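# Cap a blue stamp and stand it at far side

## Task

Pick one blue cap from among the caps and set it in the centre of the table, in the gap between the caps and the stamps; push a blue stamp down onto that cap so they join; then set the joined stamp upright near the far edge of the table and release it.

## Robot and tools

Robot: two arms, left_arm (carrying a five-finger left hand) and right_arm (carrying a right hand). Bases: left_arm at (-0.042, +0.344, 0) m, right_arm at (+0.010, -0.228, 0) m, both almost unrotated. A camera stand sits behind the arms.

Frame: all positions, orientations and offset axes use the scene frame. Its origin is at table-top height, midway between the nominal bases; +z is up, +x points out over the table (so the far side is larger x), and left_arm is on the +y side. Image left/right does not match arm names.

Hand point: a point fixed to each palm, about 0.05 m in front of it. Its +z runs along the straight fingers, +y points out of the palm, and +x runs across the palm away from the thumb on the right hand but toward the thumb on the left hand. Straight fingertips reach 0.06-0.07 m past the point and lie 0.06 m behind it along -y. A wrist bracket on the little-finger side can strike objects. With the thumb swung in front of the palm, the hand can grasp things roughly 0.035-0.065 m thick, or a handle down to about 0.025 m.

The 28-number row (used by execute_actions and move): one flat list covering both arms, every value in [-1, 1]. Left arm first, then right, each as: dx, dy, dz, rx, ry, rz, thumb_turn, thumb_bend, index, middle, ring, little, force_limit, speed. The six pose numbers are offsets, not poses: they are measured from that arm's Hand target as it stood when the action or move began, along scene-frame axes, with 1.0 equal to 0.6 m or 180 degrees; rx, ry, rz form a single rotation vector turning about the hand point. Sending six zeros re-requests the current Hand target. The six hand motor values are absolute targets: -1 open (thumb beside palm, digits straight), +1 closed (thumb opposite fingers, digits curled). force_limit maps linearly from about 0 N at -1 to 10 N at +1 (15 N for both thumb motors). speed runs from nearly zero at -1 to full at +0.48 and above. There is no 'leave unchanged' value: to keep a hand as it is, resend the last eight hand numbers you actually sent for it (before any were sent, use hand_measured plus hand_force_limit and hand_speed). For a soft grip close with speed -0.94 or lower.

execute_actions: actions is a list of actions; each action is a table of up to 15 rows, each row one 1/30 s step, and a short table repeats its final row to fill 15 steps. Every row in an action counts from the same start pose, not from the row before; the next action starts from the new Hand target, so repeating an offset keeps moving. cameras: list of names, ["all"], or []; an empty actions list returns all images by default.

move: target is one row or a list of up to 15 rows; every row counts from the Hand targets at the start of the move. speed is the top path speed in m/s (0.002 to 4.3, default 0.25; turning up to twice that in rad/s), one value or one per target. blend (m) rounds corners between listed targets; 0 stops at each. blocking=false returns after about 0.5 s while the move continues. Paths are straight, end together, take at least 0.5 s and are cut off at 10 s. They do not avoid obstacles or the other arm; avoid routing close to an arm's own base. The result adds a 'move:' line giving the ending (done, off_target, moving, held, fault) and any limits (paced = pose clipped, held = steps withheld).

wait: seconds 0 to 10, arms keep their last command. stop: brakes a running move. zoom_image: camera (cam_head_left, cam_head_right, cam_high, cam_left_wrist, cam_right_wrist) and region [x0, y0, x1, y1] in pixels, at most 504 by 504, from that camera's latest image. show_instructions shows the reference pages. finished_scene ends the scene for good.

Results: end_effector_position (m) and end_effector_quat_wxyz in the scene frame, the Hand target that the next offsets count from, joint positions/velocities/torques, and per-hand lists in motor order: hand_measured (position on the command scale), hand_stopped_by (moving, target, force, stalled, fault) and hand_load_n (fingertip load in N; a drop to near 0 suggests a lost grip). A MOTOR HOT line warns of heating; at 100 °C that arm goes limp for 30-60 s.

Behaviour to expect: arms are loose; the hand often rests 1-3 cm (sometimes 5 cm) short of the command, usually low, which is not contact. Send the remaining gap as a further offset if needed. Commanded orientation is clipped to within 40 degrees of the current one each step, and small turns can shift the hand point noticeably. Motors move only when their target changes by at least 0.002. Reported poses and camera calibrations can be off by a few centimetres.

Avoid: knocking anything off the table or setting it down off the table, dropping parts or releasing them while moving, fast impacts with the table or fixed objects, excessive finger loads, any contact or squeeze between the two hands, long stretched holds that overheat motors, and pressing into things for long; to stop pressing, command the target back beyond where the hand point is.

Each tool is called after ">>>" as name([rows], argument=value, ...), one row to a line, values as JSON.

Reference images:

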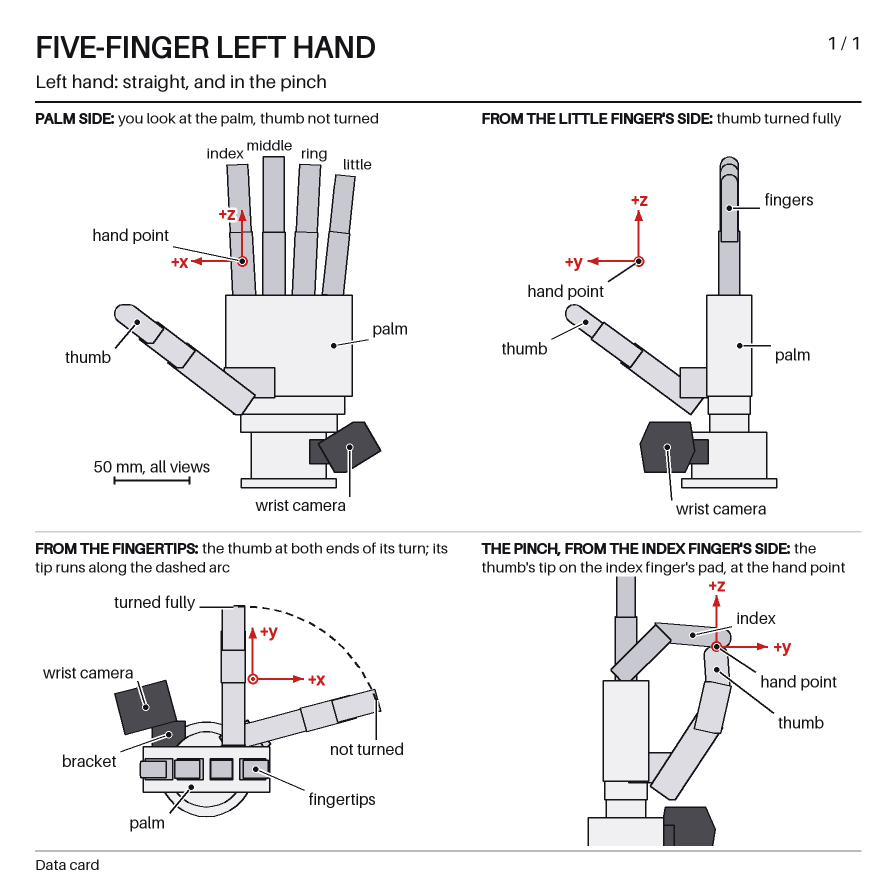

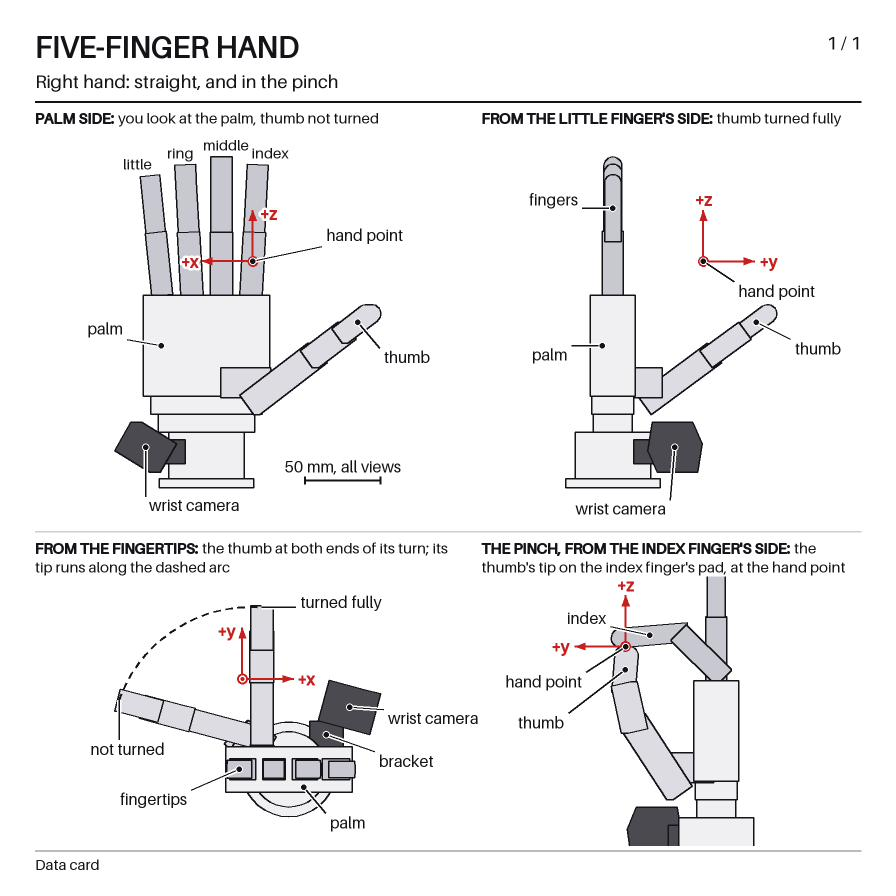

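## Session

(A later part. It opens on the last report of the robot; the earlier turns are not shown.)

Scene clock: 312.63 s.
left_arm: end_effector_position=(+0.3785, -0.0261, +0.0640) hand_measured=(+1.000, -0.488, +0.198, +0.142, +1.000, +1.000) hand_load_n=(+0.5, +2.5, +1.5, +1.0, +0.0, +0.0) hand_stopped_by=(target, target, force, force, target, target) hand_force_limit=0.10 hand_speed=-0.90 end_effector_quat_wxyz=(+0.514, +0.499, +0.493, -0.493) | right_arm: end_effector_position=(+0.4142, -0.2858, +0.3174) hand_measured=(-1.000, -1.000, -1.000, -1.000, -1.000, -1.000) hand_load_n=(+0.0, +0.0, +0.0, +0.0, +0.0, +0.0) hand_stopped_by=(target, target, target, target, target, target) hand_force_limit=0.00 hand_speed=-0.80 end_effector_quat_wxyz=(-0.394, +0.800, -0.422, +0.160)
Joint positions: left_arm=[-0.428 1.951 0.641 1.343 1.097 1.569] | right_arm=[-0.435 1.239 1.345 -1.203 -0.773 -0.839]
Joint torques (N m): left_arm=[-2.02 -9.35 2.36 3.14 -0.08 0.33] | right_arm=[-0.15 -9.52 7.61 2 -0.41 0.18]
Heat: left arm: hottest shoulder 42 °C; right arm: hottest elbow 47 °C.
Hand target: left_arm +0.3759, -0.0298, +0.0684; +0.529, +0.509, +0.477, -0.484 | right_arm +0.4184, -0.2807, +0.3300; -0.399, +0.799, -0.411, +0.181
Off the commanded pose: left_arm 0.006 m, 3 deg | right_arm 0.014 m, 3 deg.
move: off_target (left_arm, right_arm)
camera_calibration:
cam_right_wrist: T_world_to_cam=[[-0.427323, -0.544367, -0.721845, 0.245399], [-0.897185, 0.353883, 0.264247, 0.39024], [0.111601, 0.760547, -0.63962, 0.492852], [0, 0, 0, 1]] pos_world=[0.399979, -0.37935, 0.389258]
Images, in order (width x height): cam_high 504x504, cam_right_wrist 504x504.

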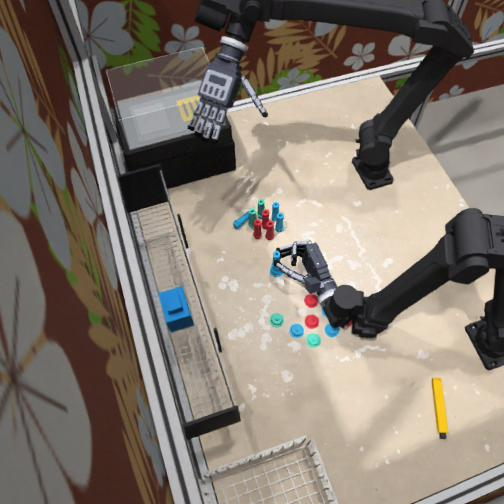

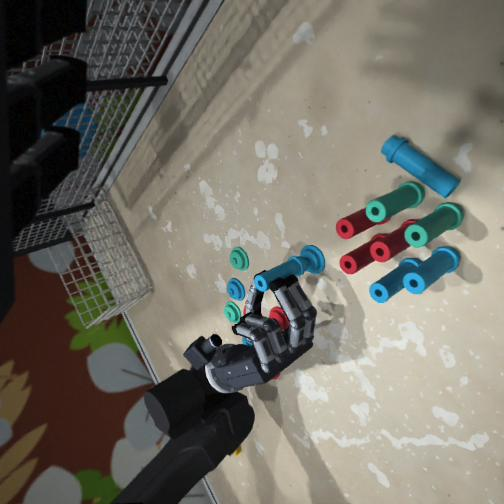

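>>> move([
  [0,0,0,0,0,0,1,-0.485,0.55,0.55,1,1,-0.35,-0.9,0,0,0.0,0,0,0.0,-1,-1,-1,-1,-1,-1,0,-0.8],
], speed=[0.05], cameras=["cam_right_wrist","cam_high"])

>>> zoom_image(camera="cam_right_wrist", region=[250, 230, 340, 320])

>>> zoom_image(camera="cam_high", region=[262, 250, 292, 280])

Scene clock: 313.83 s.
left_arm: end_effector_position=(+0.3785, -0.0261, +0.0640) hand_measured=(+1.000, -0.488, +0.214, +0.158, +1.000, +1.000) hand_load_n=(+1.0, +8.0, +4.0, +5.0, -0.5, +0.0) hand_stopped_by=(target, target, force, force, target, target) hand_force_limit=-0.35 hand_speed=-0.90 end_effector_quat_wxyz=(+0.514, +0.499, +0.493, -0.493) | right_arm: end_effector_position=(+0.4142, -0.2858, +0.3174) hand_measured=(-1.000, -1.000, -1.000, -1.000, -1.000, -1.000) hand_load_n=(+0.0, +0.0, -0.5, +0.0, +0.0, +0.0) hand_stopped_by=(target, target, target, target, target, target) hand_force_limit=0.00 hand_speed=-0.80 end_effector_quat_wxyz=(-0.394, +0.800, -0.422, +0.160)
Joint positions: left_arm=[-0.428 1.951 0.641 1.343 1.097 1.569] | right_arm=[-0.435 1.239 1.345 -1.203 -0.773 -0.839]
Joint torques (N m): left_arm=[-1.49 -9.35 2.18 3.19 -0.1 0.38] | right_arm=[-0.15 -9.52 7.6 1.99 -0.41 0.18]
Heat: left arm: hottest shoulder 42 °C; right arm: hottest elbow 47 °C.
Hand target: left_arm +0.3759, -0.0298, +0.0684; +0.529, +0.509, +0.477, -0.484 | right_arm +0.4184, -0.2807, +0.3300; -0.399, +0.799, -0.411, +0.181
Off the commanded pose: left_arm 0.006 m, 3 deg | right_arm 0.014 m, 3 deg.
move: off_target (left_arm, right_arm)
camera_calibration:
cam_right_wrist: T_world_to_cam=[[-0.427323, -0.544367, -0.721845, 0.245399], [-0.897185, 0.353883, 0.264247, 0.39024], [0.111601, 0.760547, -0.63962, 0.492852], [0, 0, 0, 1]] pos_world=[0.399979, -0.37935, 0.389258]
Images, in order (width x height): cam_high 504x504, cam_right_wrist 504x504.

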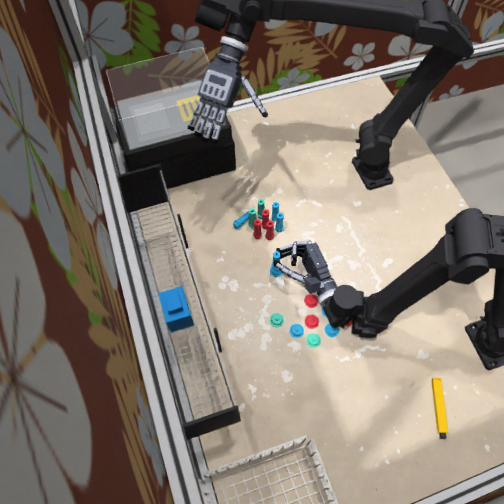

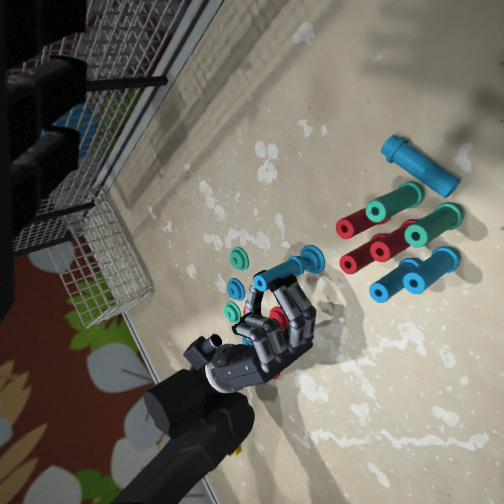

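Scaled by 5.600 from the camera's 504x504 image, which has a finer 720x720 frame.

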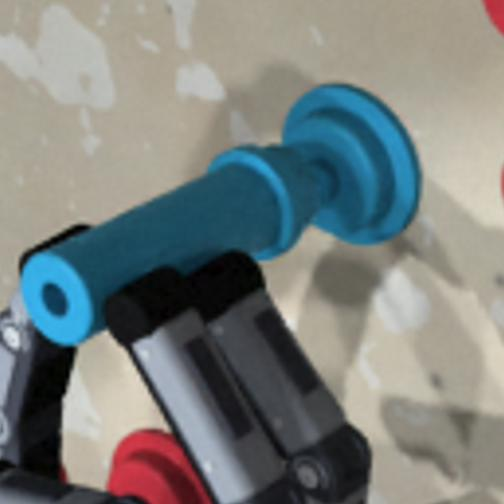

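Scaled by 16.800 from the camera's 504x504 image, which has a finer 720x720 frame.

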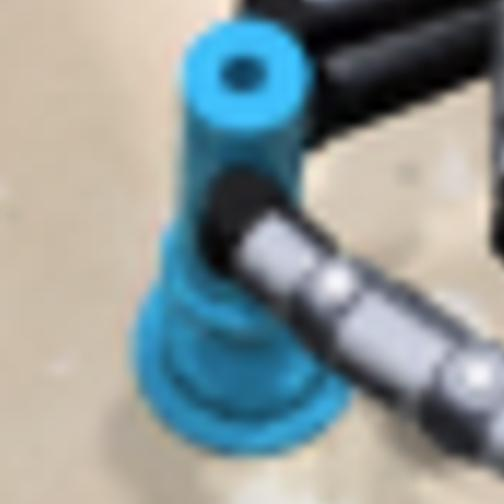

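>>> move([
  [-0.005,0,0,0,0,-0.0065,1,-0.485,0.55,0.55,1,1,-0.35,-0.9,0,0,0.0,0,0,0.0,-1,-1,-1,-1,-1,-1,0,-0.8],
], speed=[0.03], cameras=["cam_right_wrist","cam_high"])

>>> zoom_image(camera="cam_right_wrist", region=[250, 230, 340, 320])

>>> zoom_image(camera="cam_high", region=[262, 250, 292, 280])

Scene clock: 315.83 s.
left_arm: end_effector_position=(+0.3767, -0.0266, +0.0640) hand_measured=(+1.000, -0.488, +0.214, +0.158, +1.000, +1.000) hand_load_n=(+1.0, +8.0, +3.5, +5.5, +0.0, +0.0) hand_stopped_by=(target, target, force, force, target, target) hand_force_limit=-0.35 hand_speed=-0.90 end_effector_quat_wxyz=(+0.512, +0.502, +0.491, -0.495) | right_arm: end_effector_position=(+0.4142, -0.2858, +0.3174) hand_measured=(-1.000, -1.000, -1.000, -1.000, -1.000, -1.000) hand_load_n=(-0.5, +0.0, +0.0, +0.0, +0.0, +0.0) hand_stopped_by=(target, target, target, target, target, target) hand_force_limit=0.00 hand_speed=-0.80 end_effector_quat_wxyz=(-0.394, +0.800, -0.422, +0.160)
Joint positions: left_arm=[-0.428 1.951 0.641 1.343 1.106 1.569] | right_arm=[-0.435 1.239 1.345 -1.203 -0.773 -0.839]
Joint torques (N m): left_arm=[-1.9 -9.05 2.52 3.17 0.19 0.32] | right_arm=[-0.15 -9.52 7.6 2 -0.41 0.18]
Heat: left arm: hottest shoulder 42 °C; right arm: hottest elbow 47 °C.
Hand target: left_arm +0.3729, -0.0298, +0.0684; +0.524, +0.514, +0.471, -0.489 | right_arm +0.4184, -0.2807, +0.3300; -0.399, +0.799, -0.411, +0.181
Off the commanded pose: left_arm 0.007 m, 3 deg | right_arm 0.014 m, 3 deg.
move: off_target (left_arm, right_arm)
camera_calibration:
cam_right_wrist: T_world_to_cam=[[-0.427323, -0.544367, -0.721845, 0.245399], [-0.897185, 0.353883, 0.264247, 0.39024], [0.111601, 0.760547, -0.63962, 0.492852], [0, 0, 0, 1]] pos_world=[0.399979, -0.37935, 0.389258]
Images, in order (width x height): cam_high 504x504, cam_right_wrist 504x504.

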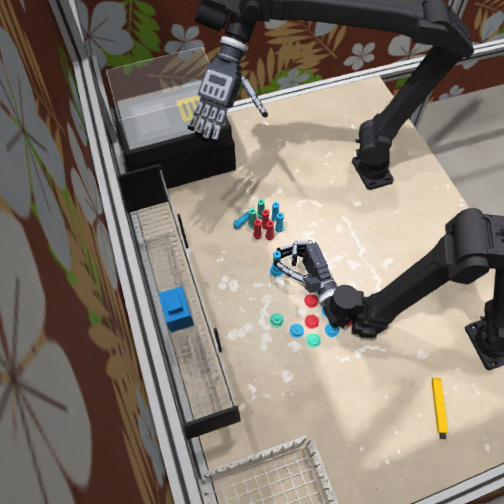

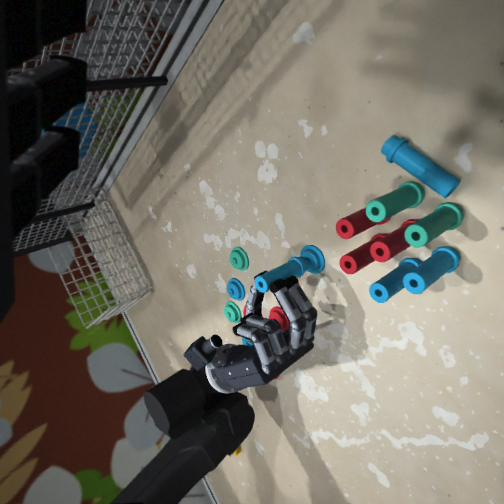

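Scaled by 5.600 from the camera's 504x504 image, which has a finer 720x720 frame.

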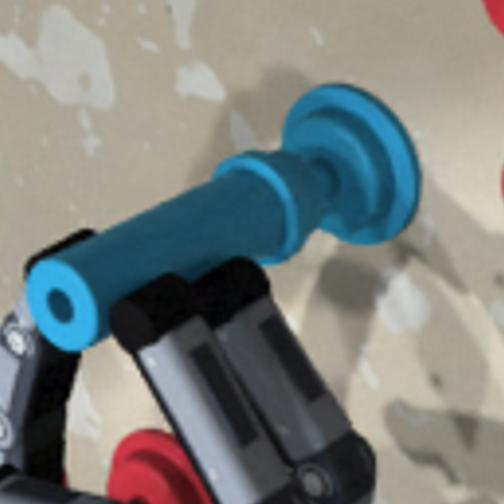

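Scaled by 16.800 from the camera's 504x504 image, which has a finer 720x720 frame.

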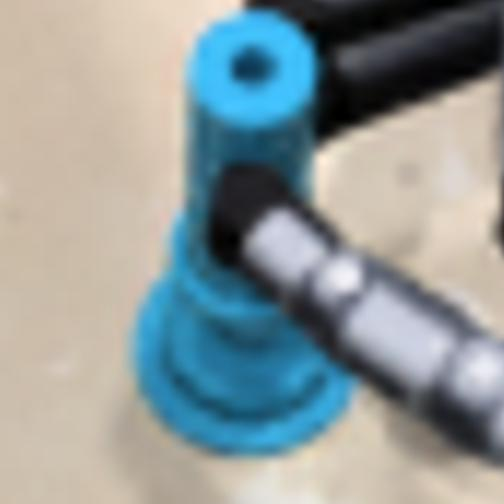

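>>> move([
  [0,0,0,0,0,0,1,-0.51,0.6,0.6,1,1,0.1,-0.9,0,0,0.0,0,0,0.0,-1,-1,-1,-1,-1,-1,0,-0.8],
], speed=[0.05])

>>> move([
  [-0.0018,0,-0.01,0,0,-0.003,1,-0.51,0.65,0.65,1,1,-0.35,-0.9,0,0,0.0,0,0,0.0,-1,-1,-1,-1,-1,-1,0,-0.8],
], speed=[0.03], cameras=["cam_right_wrist","cam_high"])

>>> zoom_image(camera="cam_right_wrist", region=[250, 230, 340, 320])

>>> zoom_image(camera="cam_high", region=[262, 250, 292, 280])

Scene clock: 317.70 s.
left_arm: end_effector_position=(+0.3767, -0.0266, +0.0640) hand_measured=(+1.000, -0.514, +0.240, +0.166, +1.000, +1.000) hand_load_n=(-1.0, +6.5, +5.0, +2.0, +0.0, +0.0) hand_stopped_by=(target, target, force, force, target, target) hand_force_limit=0.10 hand_speed=-0.90 end_effector_quat_wxyz=(+0.512, +0.502, +0.491, -0.495) | right_arm: end_effector_position=(+0.4142, -0.2858, +0.3174) hand_measured=(-1.000, -1.000, -1.000, -1.000, -1.000, -1.000) hand_load_n=(+0.0, -0.5, +0.0, -0.5, +0.0, +0.0) hand_stopped_by=(target, target, target, target, target, target) hand_force_limit=0.00 hand_speed=-0.80 end_effector_quat_wxyz=(-0.394, +0.800, -0.422, +0.160)
Joint positions: left_arm=[-0.428 1.951 0.641 1.343 1.106 1.569] | right_arm=[-0.435 1.239 1.345 -1.203 -0.773 -0.839]
Joint torques (N m): left_arm=[-2.14 -9.41 2.52 3.26 0.25 0.32] | right_arm=[-0.21 -9.58 7.6 2 -0.4 0.18]
Heat: left arm: hottest shoulder 42 °C; right arm: hottest elbow 47 °C.
Hand target: left_arm +0.3729, -0.0298, +0.0684; +0.524, +0.514, +0.471, -0.489 | right_arm +0.4184, -0.2807, +0.3300; -0.399, +0.799, -0.411, +0.181
Off the commanded pose: left_arm 0.007 m, 3 deg | right_arm 0.014 m, 3 deg.
move: off_target (left_arm, right_arm)

Scene clock: 318.83 s.
left_arm: end_effector_position=(+0.3740, -0.0270, +0.0595) hand_measured=(+1.000, -0.514, +0.240, +0.172, +1.000, +1.000) hand_load_n=(+0.5, +8.0, +4.0, +4.5, +0.0, +0.0) hand_stopped_by=(target, target, force, force, target, target) hand_force_limit=-0.35 hand_speed=-0.90 end_effector_quat_wxyz=(+0.510, +0.505, +0.487, -0.497) | right_arm: end_effector_position=(+0.4142, -0.2858, +0.3174) hand_measured=(-1.000, -1.000, -1.000, -1.000, -1.000, -1.000) hand_load_n=(+0.0, -0.5, +0.0, +0.0, +0.0, +0.0) hand_stopped_by=(target, target, target, target, target, target) hand_force_limit=0.00 hand_speed=-0.80 end_effector_quat_wxyz=(-0.394, +0.800, -0.422, +0.160)
Joint positions: left_arm=[-0.428 1.968 0.641 1.363 1.117 1.569] | right_arm=[-0.435 1.239 1.345 -1.203 -0.773 -0.839]
Joint torques (N m): left_arm=[-1.61 -9.17 2.67 3.25 0.24 0.26] | right_arm=[-0.15 -9.52 7.61 2 -0.41 0.18]
Heat: left arm: hottest shoulder 42 °C; right arm: hottest elbow 47 °C.
Hand target: left_arm +0.3719, -0.0298, +0.0624; +0.522, +0.516, +0.469, -0.492 | right_arm +0.4184, -0.2807, +0.3300; -0.399, +0.799, -0.411, +0.181
Off the commanded pose: left_arm 0.005 m, 3 deg | right_arm 0.014 m, 3 deg.
move: off_target (left_arm, right_arm)
camera_calibration:
cam_right_wrist: T_world_to_cam=[[-0.427323, -0.544367, -0.721845, 0.245399], [-0.897185, 0.353883, 0.264247, 0.39024], [0.111601, 0.760547, -0.63962, 0.492852], [0, 0, 0, 1]] pos_world=[0.399979, -0.37935, 0.389258]
Images, in order (width x height): cam_high 504x504, cam_right_wrist 504x504.

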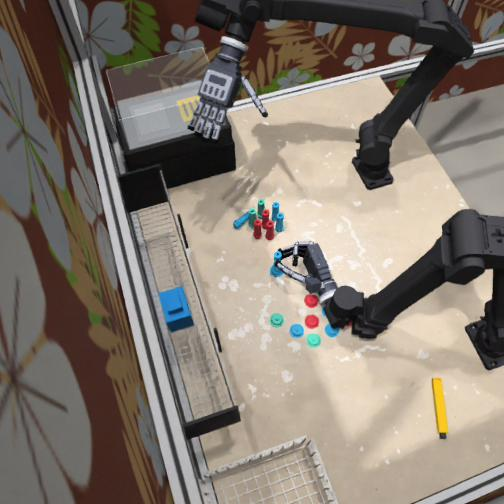

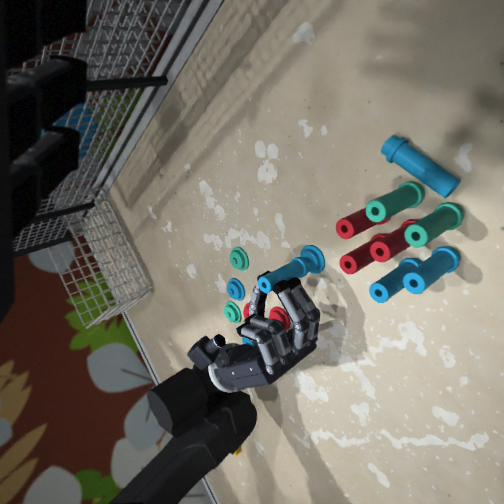

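Scaled by 5.600 from the camera's 504x504 image, which has a finer 720x720 frame.

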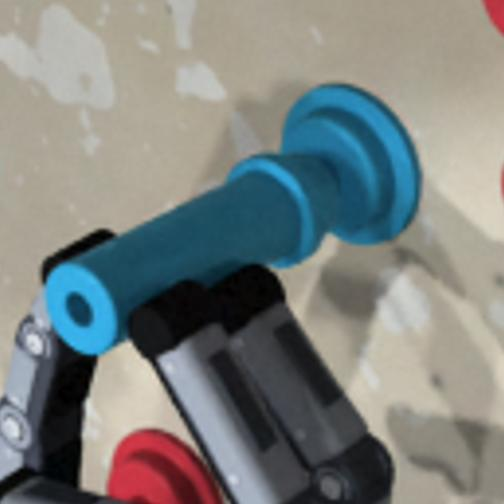

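Scaled by 16.800 from the camera's 504x504 image, which has a finer 720x720 frame.

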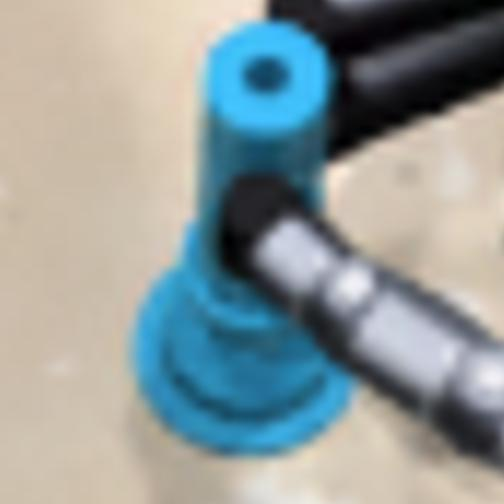

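>>> zoom_image(camera="cam_right_wrist", region=[255, 240, 330, 300])

Scaled by 6.720 from the camera's 504x504 image, which has a finer 720x720 frame.

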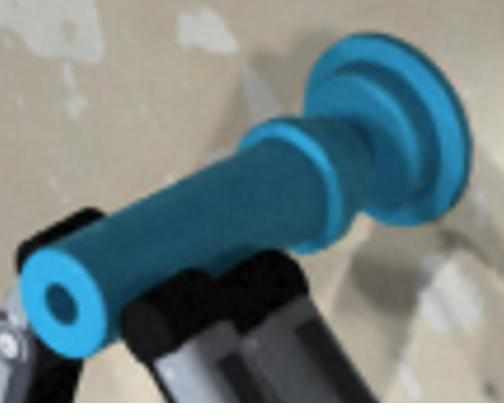

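>>> move([
  [0,0,0,0,0,0,1,-0.545,0.7,0.7,1,1,0.1,-0.9,0,0,0.0,0,0,0.0,-1,-1,-1,-1,-1,-1,0,-0.8],
], speed=[0.05])

>>> move([
  [0,0,0,0,0,0,1,-0.545,0.75,0.75,1,1,-0.35,-0.9,0,0,0.0,0,0,0.0,-1,-1,-1,-1,-1,-1,0,-0.8],
], speed=[0.03], cameras=["cam_right_wrist","cam_high"])

>>> zoom_image(camera="cam_right_wrist", region=[255, 240, 330, 300])

>>> zoom_image(camera="cam_high", region=[262, 250, 292, 280])

Scene clock: 321.50 s.
left_arm: end_effector_position=(+0.3740, -0.0270, +0.0595) hand_measured=(+1.000, -0.548, +0.256, +0.180, +1.000, +1.000) hand_load_n=(+0.0, +2.0, +1.5, +1.0, +0.0, +0.0) hand_stopped_by=(target, target, force, force, target, target) hand_force_limit=0.10 hand_speed=-0.90 end_effector_quat_wxyz=(+0.510, +0.505, +0.487, -0.497) | right_arm: end_effector_position=(+0.4142, -0.2858, +0.3174) hand_measured=(-1.000, -1.000, -1.000, -1.000, -1.000, -1.000) hand_load_n=(+0.0, +0.0, +0.0, +0.0, +0.0, +0.0) hand_stopped_by=(target, target, target, target, target, target) hand_force_limit=0.00 hand_speed=-0.80 end_effector_quat_wxyz=(-0.394, +0.800, -0.422, +0.160)
Joint positions: left_arm=[-0.428 1.968 0.641 1.363 1.117 1.569] | right_arm=[-0.435 1.239 1.345 -1.203 -0.773 -0.839]
Joint torques (N m): left_arm=[-0.62 -8.76 2.73 3.17 0.2 0.29] | right_arm=[-0.15 -9.58 7.6 2 -0.41 0.18]
Heat: left arm: hottest shoulder 42 °C; right arm: hottest elbow 46 °C.
Hand target: left_arm +0.3719, -0.0298, +0.0624; +0.522, +0.516, +0.469, -0.492 | right_arm +0.4184, -0.2807, +0.3300; -0.399, +0.799, -0.411, +0.181
Off the commanded pose: left_arm 0.005 m, 3 deg | right_arm 0.014 m, 3 deg.
move: off_target (left_arm, right_arm)

Scene clock: 322.30 s.
left_arm: end_effector_position=(+0.3740, -0.0270, +0.0595) hand_measured=(+1.000, -0.548, +0.284, +0.196, +1.000, +1.000) hand_load_n=(+0.0, +8.5, +4.5, +3.5, +0.0, +0.0) hand_stopped_by=(target, target, force, force, target, target) hand_force_limit=-0.35 hand_speed=-0.90 end_effector_quat_wxyz=(+0.510, +0.505, +0.487, -0.497) | right_arm: end_effector_position=(+0.4142, -0.2858, +0.3174) hand_measured=(-1.000, -1.000, -1.000, -1.000, -1.000, -1.000) hand_load_n=(+0.0, -0.5, +0.0, +0.0, +0.0, +0.0) hand_stopped_by=(target, target, target, target, target, target) hand_force_limit=0.00 hand_speed=-0.80 end_effector_quat_wxyz=(-0.394, +0.800, -0.422, +0.160)
Joint positions: left_arm=[-0.428 1.968 0.641 1.363 1.117 1.569] | right_arm=[-0.435 1.239 1.345 -1.203 -0.773 -0.839]
Joint torques (N m): left_arm=[-1.38 -8.59 2.73 3.25 0.23 0.28] | right_arm=[-0.21 -9.58 7.6 1.99 -0.41 0.18]
Heat: left arm: hottest shoulder 42 °C; right arm: hottest elbow 46 °C.
Hand target: left_arm +0.3719, -0.0298, +0.0624; +0.522, +0.516, +0.469, -0.492 | right_arm +0.4184, -0.2807, +0.3300; -0.399, +0.799, -0.411, +0.181
Off the commanded pose: left_arm 0.005 m, 3 deg | right_arm 0.014 m, 3 deg.
move: off_target (left_arm, right_arm)
camera_calibration:
cam_right_wrist: T_world_to_cam=[[-0.427323, -0.544367, -0.721845, 0.245399], [-0.897185, 0.353883, 0.264247, 0.39024], [0.111601, 0.760547, -0.63962, 0.492852], [0, 0, 0, 1]] pos_world=[0.399979, -0.37935, 0.389258]
Images, in order (width x height): cam_high 504x504, cam_right_wrist 504x504.

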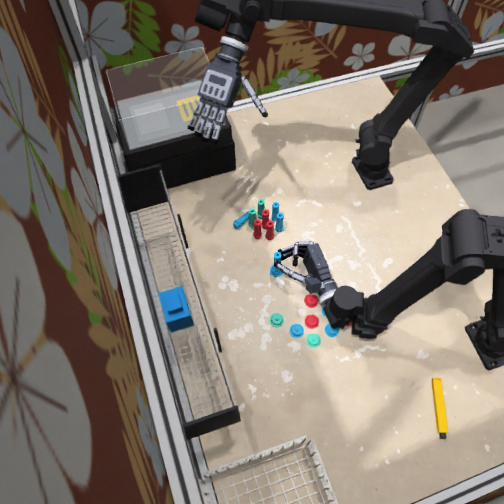

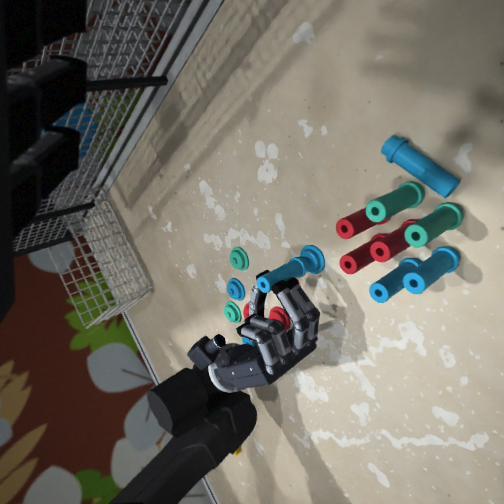

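Scaled by 6.720 from the camera's 504x504 image, which has a finer 720x720 frame.

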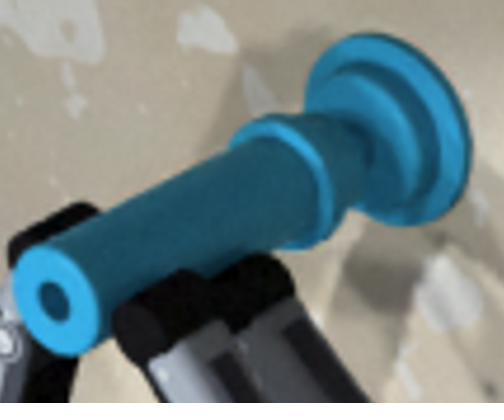

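Scaled by 16.800 from the camera's 504x504 image, which has a finer 720x720 frame.

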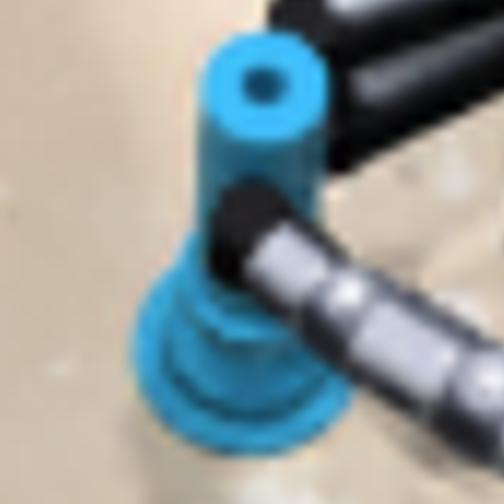

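>>> move([
  [0,0,-0.012,0,0,0,1,-0.545,0.75,0.75,1,1,-0.35,-0.9,0,0,0.0,0,0,0.0,-1,-1,-1,-1,-1,-1,0,-0.8],
], speed=[0.02], cameras=["cam_right_wrist","cam_high"])

>>> zoom_image(camera="cam_right_wrist", region=[255, 240, 330, 300])

>>> zoom_image(camera="cam_high", region=[262, 250, 292, 280])

Scene clock: 324.17 s.
left_arm: end_effector_position=(+0.3725, -0.0269, +0.0554) hand_measured=(+1.000, -0.548, +0.284, +0.196, +1.000, +1.000) hand_load_n=(+0.0, +8.5, +4.0, +3.5, +0.0, +0.0) hand_stopped_by=(target, target, force, force, target, target) hand_force_limit=-0.35 hand_speed=-0.90 end_effector_quat_wxyz=(+0.513, +0.508, +0.482, -0.496) | right_arm: end_effector_position=(+0.4142, -0.2858, +0.3174) hand_measured=(-1.000, -1.000, -1.000, -1.000, -1.000, -1.000) hand_load_n=(-0.5, +0.0, +0.0, +0.0, -0.5, +0.0) hand_stopped_by=(target, target, target, target, target, target) hand_force_limit=0.00 hand_speed=-0.80 end_effector_quat_wxyz=(-0.394, +0.800, -0.422, +0.160)
Joint positions: left_arm=[-0.428 1.988 0.641 1.39 1.122 1.574] | right_arm=[-0.435 1.239 1.345 -1.203 -0.773 -0.839]
Joint torques (N m): left_arm=[-1.38 -9.23 2.74 3.04 0.19 0.24] | right_arm=[-0.21 -9.52 7.6 1.99 -0.41 0.18]
Heat: left arm: hottest shoulder 42 °C; right arm: hottest elbow 46 °C.
Hand target: left_arm +0.3719, -0.0298, +0.0552; +0.522, +0.516, +0.469, -0.492 | right_arm +0.4184, -0.2807, +0.3300; -0.399, +0.799, -0.411, +0.181
Off the commanded pose: left_arm 0.003 m, 2 deg | right_arm 0.014 m, 3 deg.
move: off_target (right_arm)
camera_calibration:
cam_right_wrist: T_world_to_cam=[[-0.427323, -0.544367, -0.721845, 0.245399], [-0.897185, 0.353883, 0.264247, 0.39024], [0.111601, 0.760547, -0.63962, 0.492852], [0, 0, 0, 1]] pos_world=[0.399979, -0.37935, 0.389258]
Images, in order (width x height): cam_high 504x504, cam_right_wrist 504x504.

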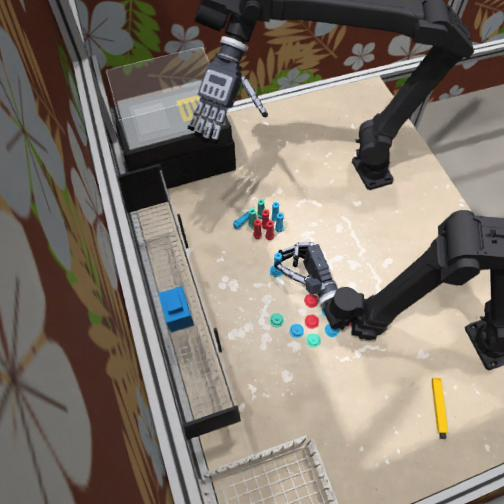

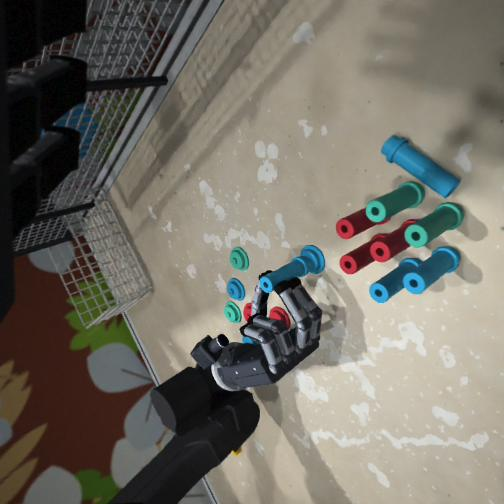

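Scaled by 6.720 from the camera's 504x504 image, which has a finer 720x720 frame.

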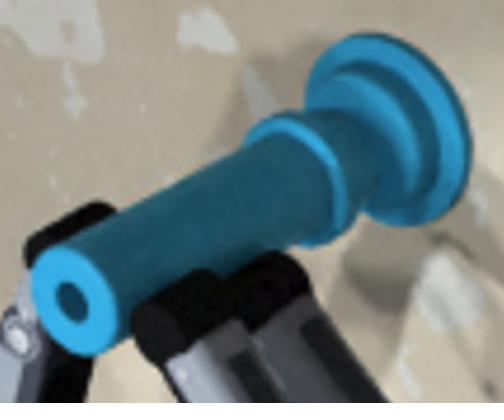

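Scaled by 16.800 from the camera's 504x504 image, which has a finer 720x720 frame.

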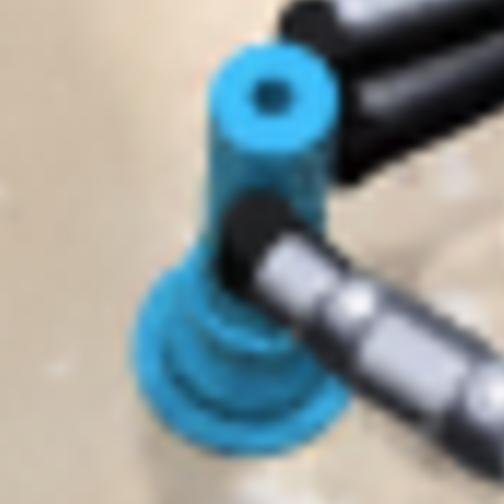

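>>> zoom_image(camera="cam_high", region=[268, 258, 288, 278])

>>> zoom_image(camera="cam_right_wrist", region=[290, 240, 330, 280])

Scaled by 25.200 from the camera's 504x504 image, which has a finer 720x720 frame.

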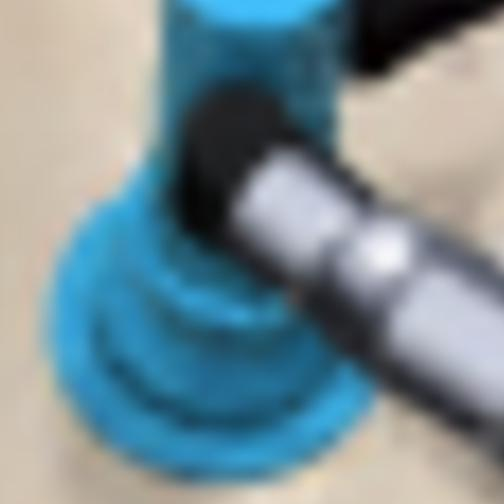

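Scaled by 12.600 from the camera's 504x504 image, which has a finer 720x720 frame.

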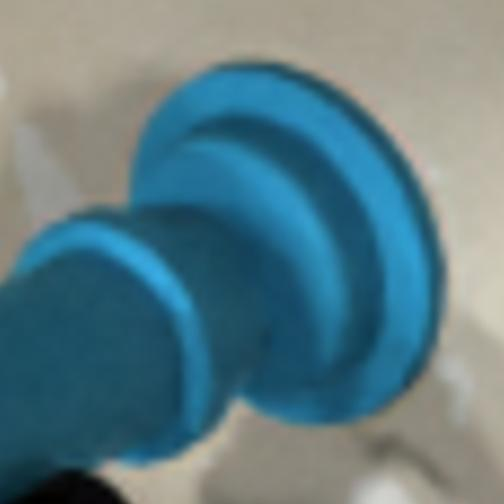

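>>> move([
  [0,0,0.001,0,0.0115,0,1,-0.515,0.258,0.170,1,1,0.2,-0.9,0,0,0.0,0,0,0.0,-1,-1,-1,-1,-1,-1,0,-0.8],
], speed=[0.05], cameras=["cam_right_wrist","cam_high"])

>>> zoom_image(camera="cam_right_wrist", region=[255, 240, 330, 300])

>>> zoom_image(camera="cam_high", region=[262, 250, 292, 280])

Scene clock: 328.63 s.
left_arm: end_effector_position=(+0.3721, -0.0265, +0.0553) hand_measured=(+1.000, -0.522, +0.258, +0.170, +1.000, +1.000) hand_load_n=(-1.5, +7.5, +5.0, +1.5, +0.0, +0.0) hand_stopped_by=(target, target, target, target, target, target) hand_force_limit=0.20 hand_speed=-0.90 end_effector_quat_wxyz=(+0.512, +0.508, +0.482, -0.497) | right_arm: end_effector_position=(+0.4142, -0.2858, +0.3174) hand_measured=(-1.000, -1.000, -1.000, -1.000, -1.000, -1.000) hand_load_n=(-0.5, +0.0, +0.0, +0.0, +0.0, +0.0) hand_stopped_by=(target, target, target, target, target, target) hand_force_limit=0.00 hand_speed=-0.80 end_effector_quat_wxyz=(-0.394, +0.800, -0.422, +0.160)
Joint positions: left_arm=[-0.427 1.988 0.641 1.39 1.126 1.572] | right_arm=[-0.435 1.239 1.345 -1.203 -0.773 -0.839]
Joint torques (N m): left_arm=[-1.08 -8.76 2.84 2.73 0.18 -0.12] | right_arm=[-0.15 -9.52 7.6 1.99 -0.41 0.18]
Heat: left arm: hottest shoulder 42 °C; right arm: hottest elbow 46 °C.
Hand target: left_arm +0.3719, -0.0298, +0.0558; +0.513, +0.507, +0.478, -0.501 | right_arm +0.4184, -0.2807, +0.3300; -0.399, +0.799, -0.411, +0.181
Off the commanded pose: left_arm 0.003 m, 1 deg | right_arm 0.014 m, 3 deg.
move: off_target (right_arm)
camera_calibration:
cam_right_wrist: T_world_to_cam=[[-0.427323, -0.544367, -0.721845, 0.245399], [-0.897185, 0.353883, 0.264247, 0.39024], [0.111601, 0.760547, -0.63962, 0.492852], [0, 0, 0, 1]] pos_world=[0.399979, -0.37935, 0.389258]
Images, in order (width x height): cam_high 504x504, cam_right_wrist 504x504.

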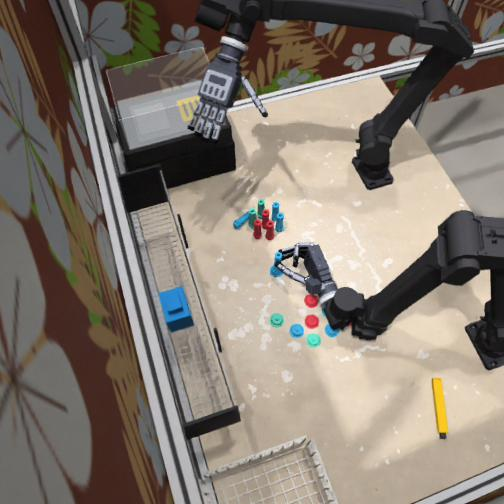

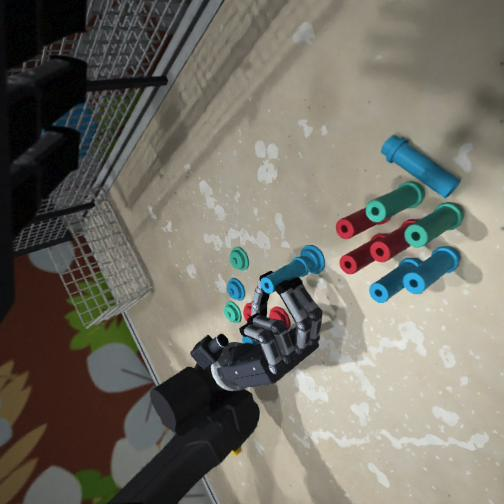

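Scaled by 6.720 from the camera's 504x504 image, which has a finer 720x720 frame.

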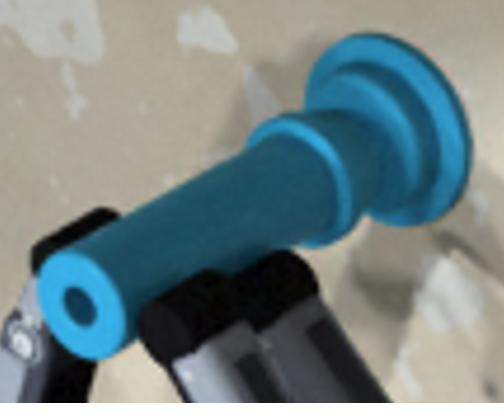

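Scaled by 16.800 from the camera's 504x504 image, which has a finer 720x720 frame.

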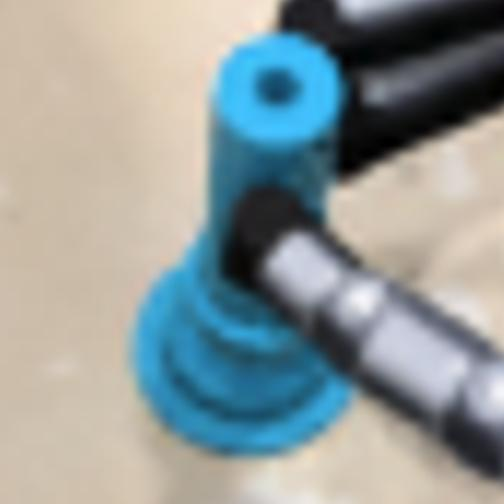

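>>> move([
  [0.0035,0,0.001,0,0.025,0.0042,1,-0.515,0.258,0.170,1,1,0.2,-0.9,0,0,0.0,0,0,0.0,-1,-1,-1,-1,-1,-1,0,-0.8],
], speed=[0.04], cameras=["cam_right_wrist","cam_high"])

>>> zoom_image(camera="cam_right_wrist", region=[255, 240, 330, 300])

>>> zoom_image(camera="cam_high", region=[262, 250, 292, 280])

Scene clock: 331.27 s.
left_arm: end_effector_position=(+0.3730, -0.0262, +0.0557) hand_measured=(+1.000, -0.522, +0.258, +0.170, +1.000, +1.000) hand_load_n=(-2.0, +7.0, +5.0, +2.0, +0.0, +0.0) hand_stopped_by=(target, target, target, target, target, target) hand_force_limit=0.20 hand_speed=-0.90 end_effector_quat_wxyz=(+0.505, +0.495, +0.494, -0.506) | right_arm: end_effector_position=(+0.4142, -0.2858, +0.3174) hand_measured=(-1.000, -1.000, -1.000, -1.000, -1.000, -1.000) hand_load_n=(-0.5, +0.0, +0.0, +0.0, +0.0, +0.0) hand_stopped_by=(target, target, target, target, target, target) hand_force_limit=0.00 hand_speed=-0.80 end_effector_quat_wxyz=(-0.394, +0.800, -0.422, +0.160)
Joint positions: left_arm=[-0.427 1.981 0.641 1.39 1.117 1.526] | right_arm=[-0.435 1.239 1.345 -1.203 -0.773 -0.839]
Joint torques (N m): left_arm=[-1.14 -9.93 2.99 1.88 -0.11 -0.38] | right_arm=[-0.15 -9.58 7.62 2 -0.4 0.18]
Heat: left arm: hottest shoulder 42 °C; right arm: hottest elbow 46 °C.
Hand target: left_arm +0.3740, -0.0298, +0.0564; +0.497, +0.484, +0.501, -0.517 | right_arm +0.4184, -0.2807, +0.3300; -0.399, +0.799, -0.411, +0.181
Off the commanded pose: left_arm 0.004 m, 2 deg | right_arm 0.014 m, 3 deg.
move: off_target (right_arm)
camera_calibration:
cam_right_wrist: T_world_to_cam=[[-0.427323, -0.544367, -0.721845, 0.245399], [-0.897185, 0.353883, 0.264247, 0.39024], [0.111601, 0.760547, -0.63962, 0.492852], [0, 0, 0, 1]] pos_world=[0.399979, -0.37935, 0.389258]
Images, in order (width x height): cam_high 504x504, cam_right_wrist 504x504.

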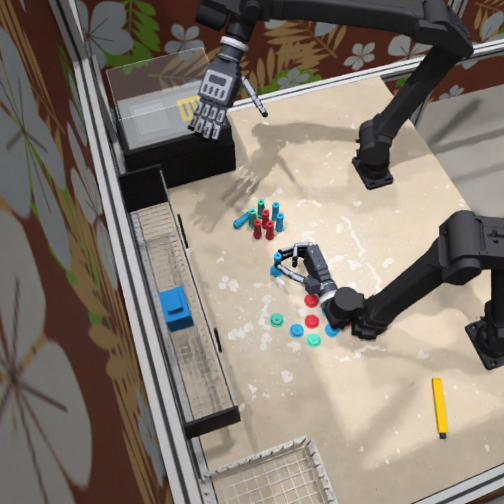

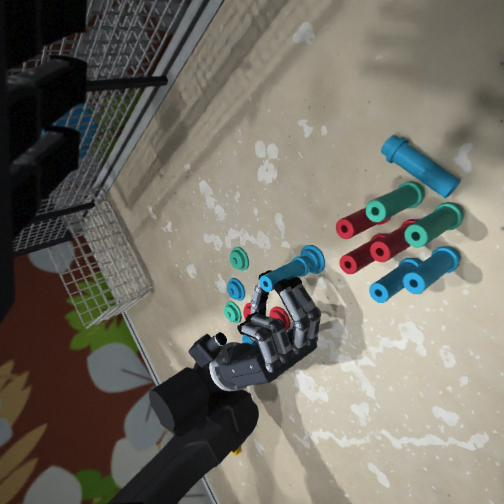

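Scaled by 6.720 from the camera's 504x504 image, which has a finer 720x720 frame.

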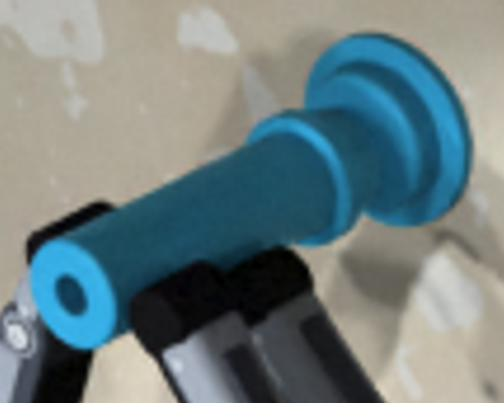

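Scaled by 16.800 from the camera's 504x504 image, which has a finer 720x720 frame.

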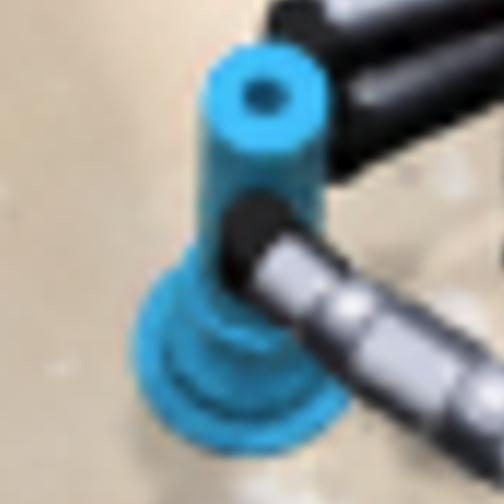

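>>> move([
  [0.0015,0,-0.0065,0,-0.0115,0.0018,1,-0.515,0.258,0.170,1,1,0.2,-0.9,0,0,0.0,0,0,0.0,-1,-1,-1,-1,-1,-1,0,-0.8],
], speed=[0.02], cameras=["cam_right_wrist","cam_high"])

>>> zoom_image(camera="cam_right_wrist", region=[255, 240, 330, 300])

>>> zoom_image(camera="cam_high", region=[262, 250, 292, 280])

Scene clock: 333.53 s.
left_arm: end_effector_position=(+0.3733, -0.0266, +0.0560) hand_measured=(+1.000, -0.522, +0.258, +0.170, +1.000, +1.000) hand_load_n=(-2.0, +7.5, +4.5, +2.0, +0.0, +0.0) hand_stopped_by=(target, target, target, target, target, target) hand_force_limit=0.20 hand_speed=-0.90 end_effector_quat_wxyz=(+0.506, +0.495, +0.494, -0.505) | right_arm: end_effector_position=(+0.4142, -0.2858, +0.3174) hand_measured=(-1.000, -1.000, -1.000, -1.000, -1.000, -1.000) hand_load_n=(+0.0, +0.0, +0.0, +0.0, +0.0, +0.0) hand_stopped_by=(target, target, target, target, target, target) hand_force_limit=0.00 hand_speed=-0.80 end_effector_quat_wxyz=(-0.394, +0.800, -0.422, +0.160)
Joint positions: left_arm=[-0.428 1.981 0.641 1.392 1.112 1.526] | right_arm=[-0.435 1.239 1.345 -1.203 -0.773 -0.839]
Joint torques (N m): left_arm=[-1.96 -8.47 3.14 2.63 -0.22 0.01] | right_arm=[-0.21 -9.58 7.61 2 -0.4 0.18]
Heat: left arm: hottest shoulder 42 °C; right arm: hottest elbow 46 °C.
Hand target: left_arm +0.3749, -0.0298, +0.0525; +0.508, +0.491, +0.494, -0.507 | right_arm +0.4184, -0.2807, +0.3300; -0.399, +0.799, -0.411, +0.181
Off the commanded pose: left_arm 0.005 m, 0 deg | right_arm 0.014 m, 3 deg.
move: off_target (right_arm)
camera_calibration:
cam_right_wrist: T_world_to_cam=[[-0.427323, -0.544367, -0.721845, 0.245399], [-0.897185, 0.353883, 0.264247, 0.39024], [0.111601, 0.760547, -0.63962, 0.492852], [0, 0, 0, 1]] pos_world=[0.399979, -0.37935, 0.389258]
Images, in order (width x height): cam_high 504x504, cam_right_wrist 504x504.

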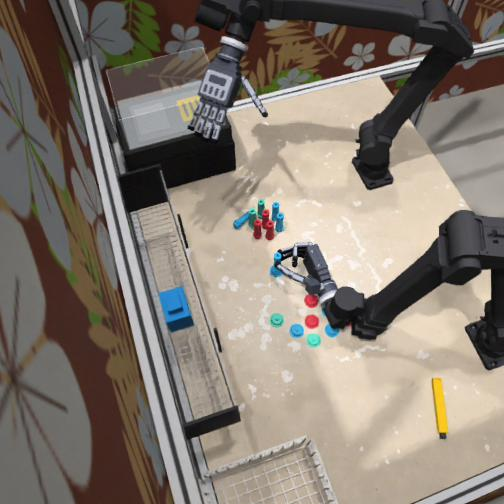

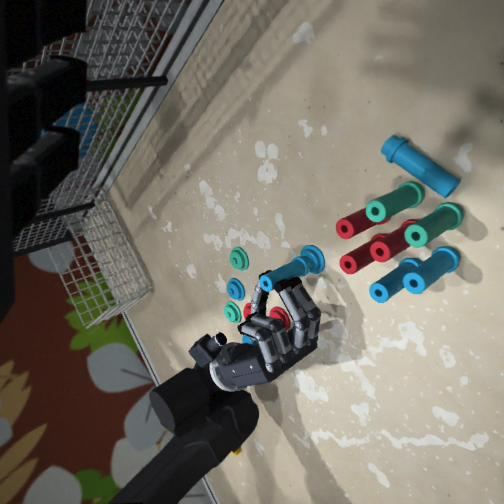

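Scaled by 6.720 from the camera's 504x504 image, which has a finer 720x720 frame.

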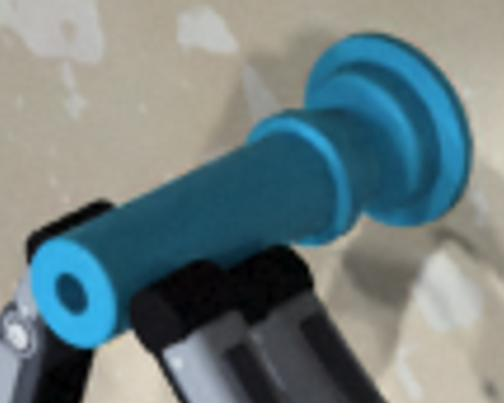

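Scaled by 16.800 from the camera's 504x504 image, which has a finer 720x720 frame.

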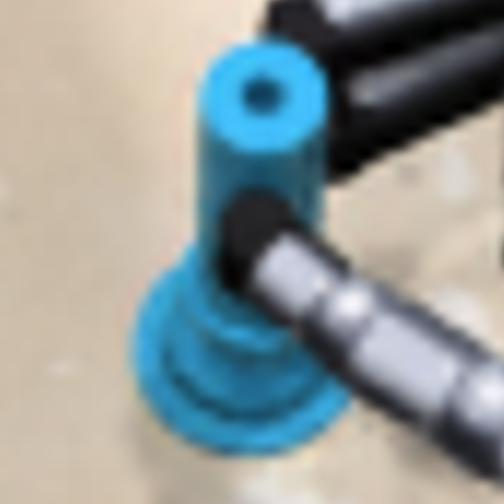

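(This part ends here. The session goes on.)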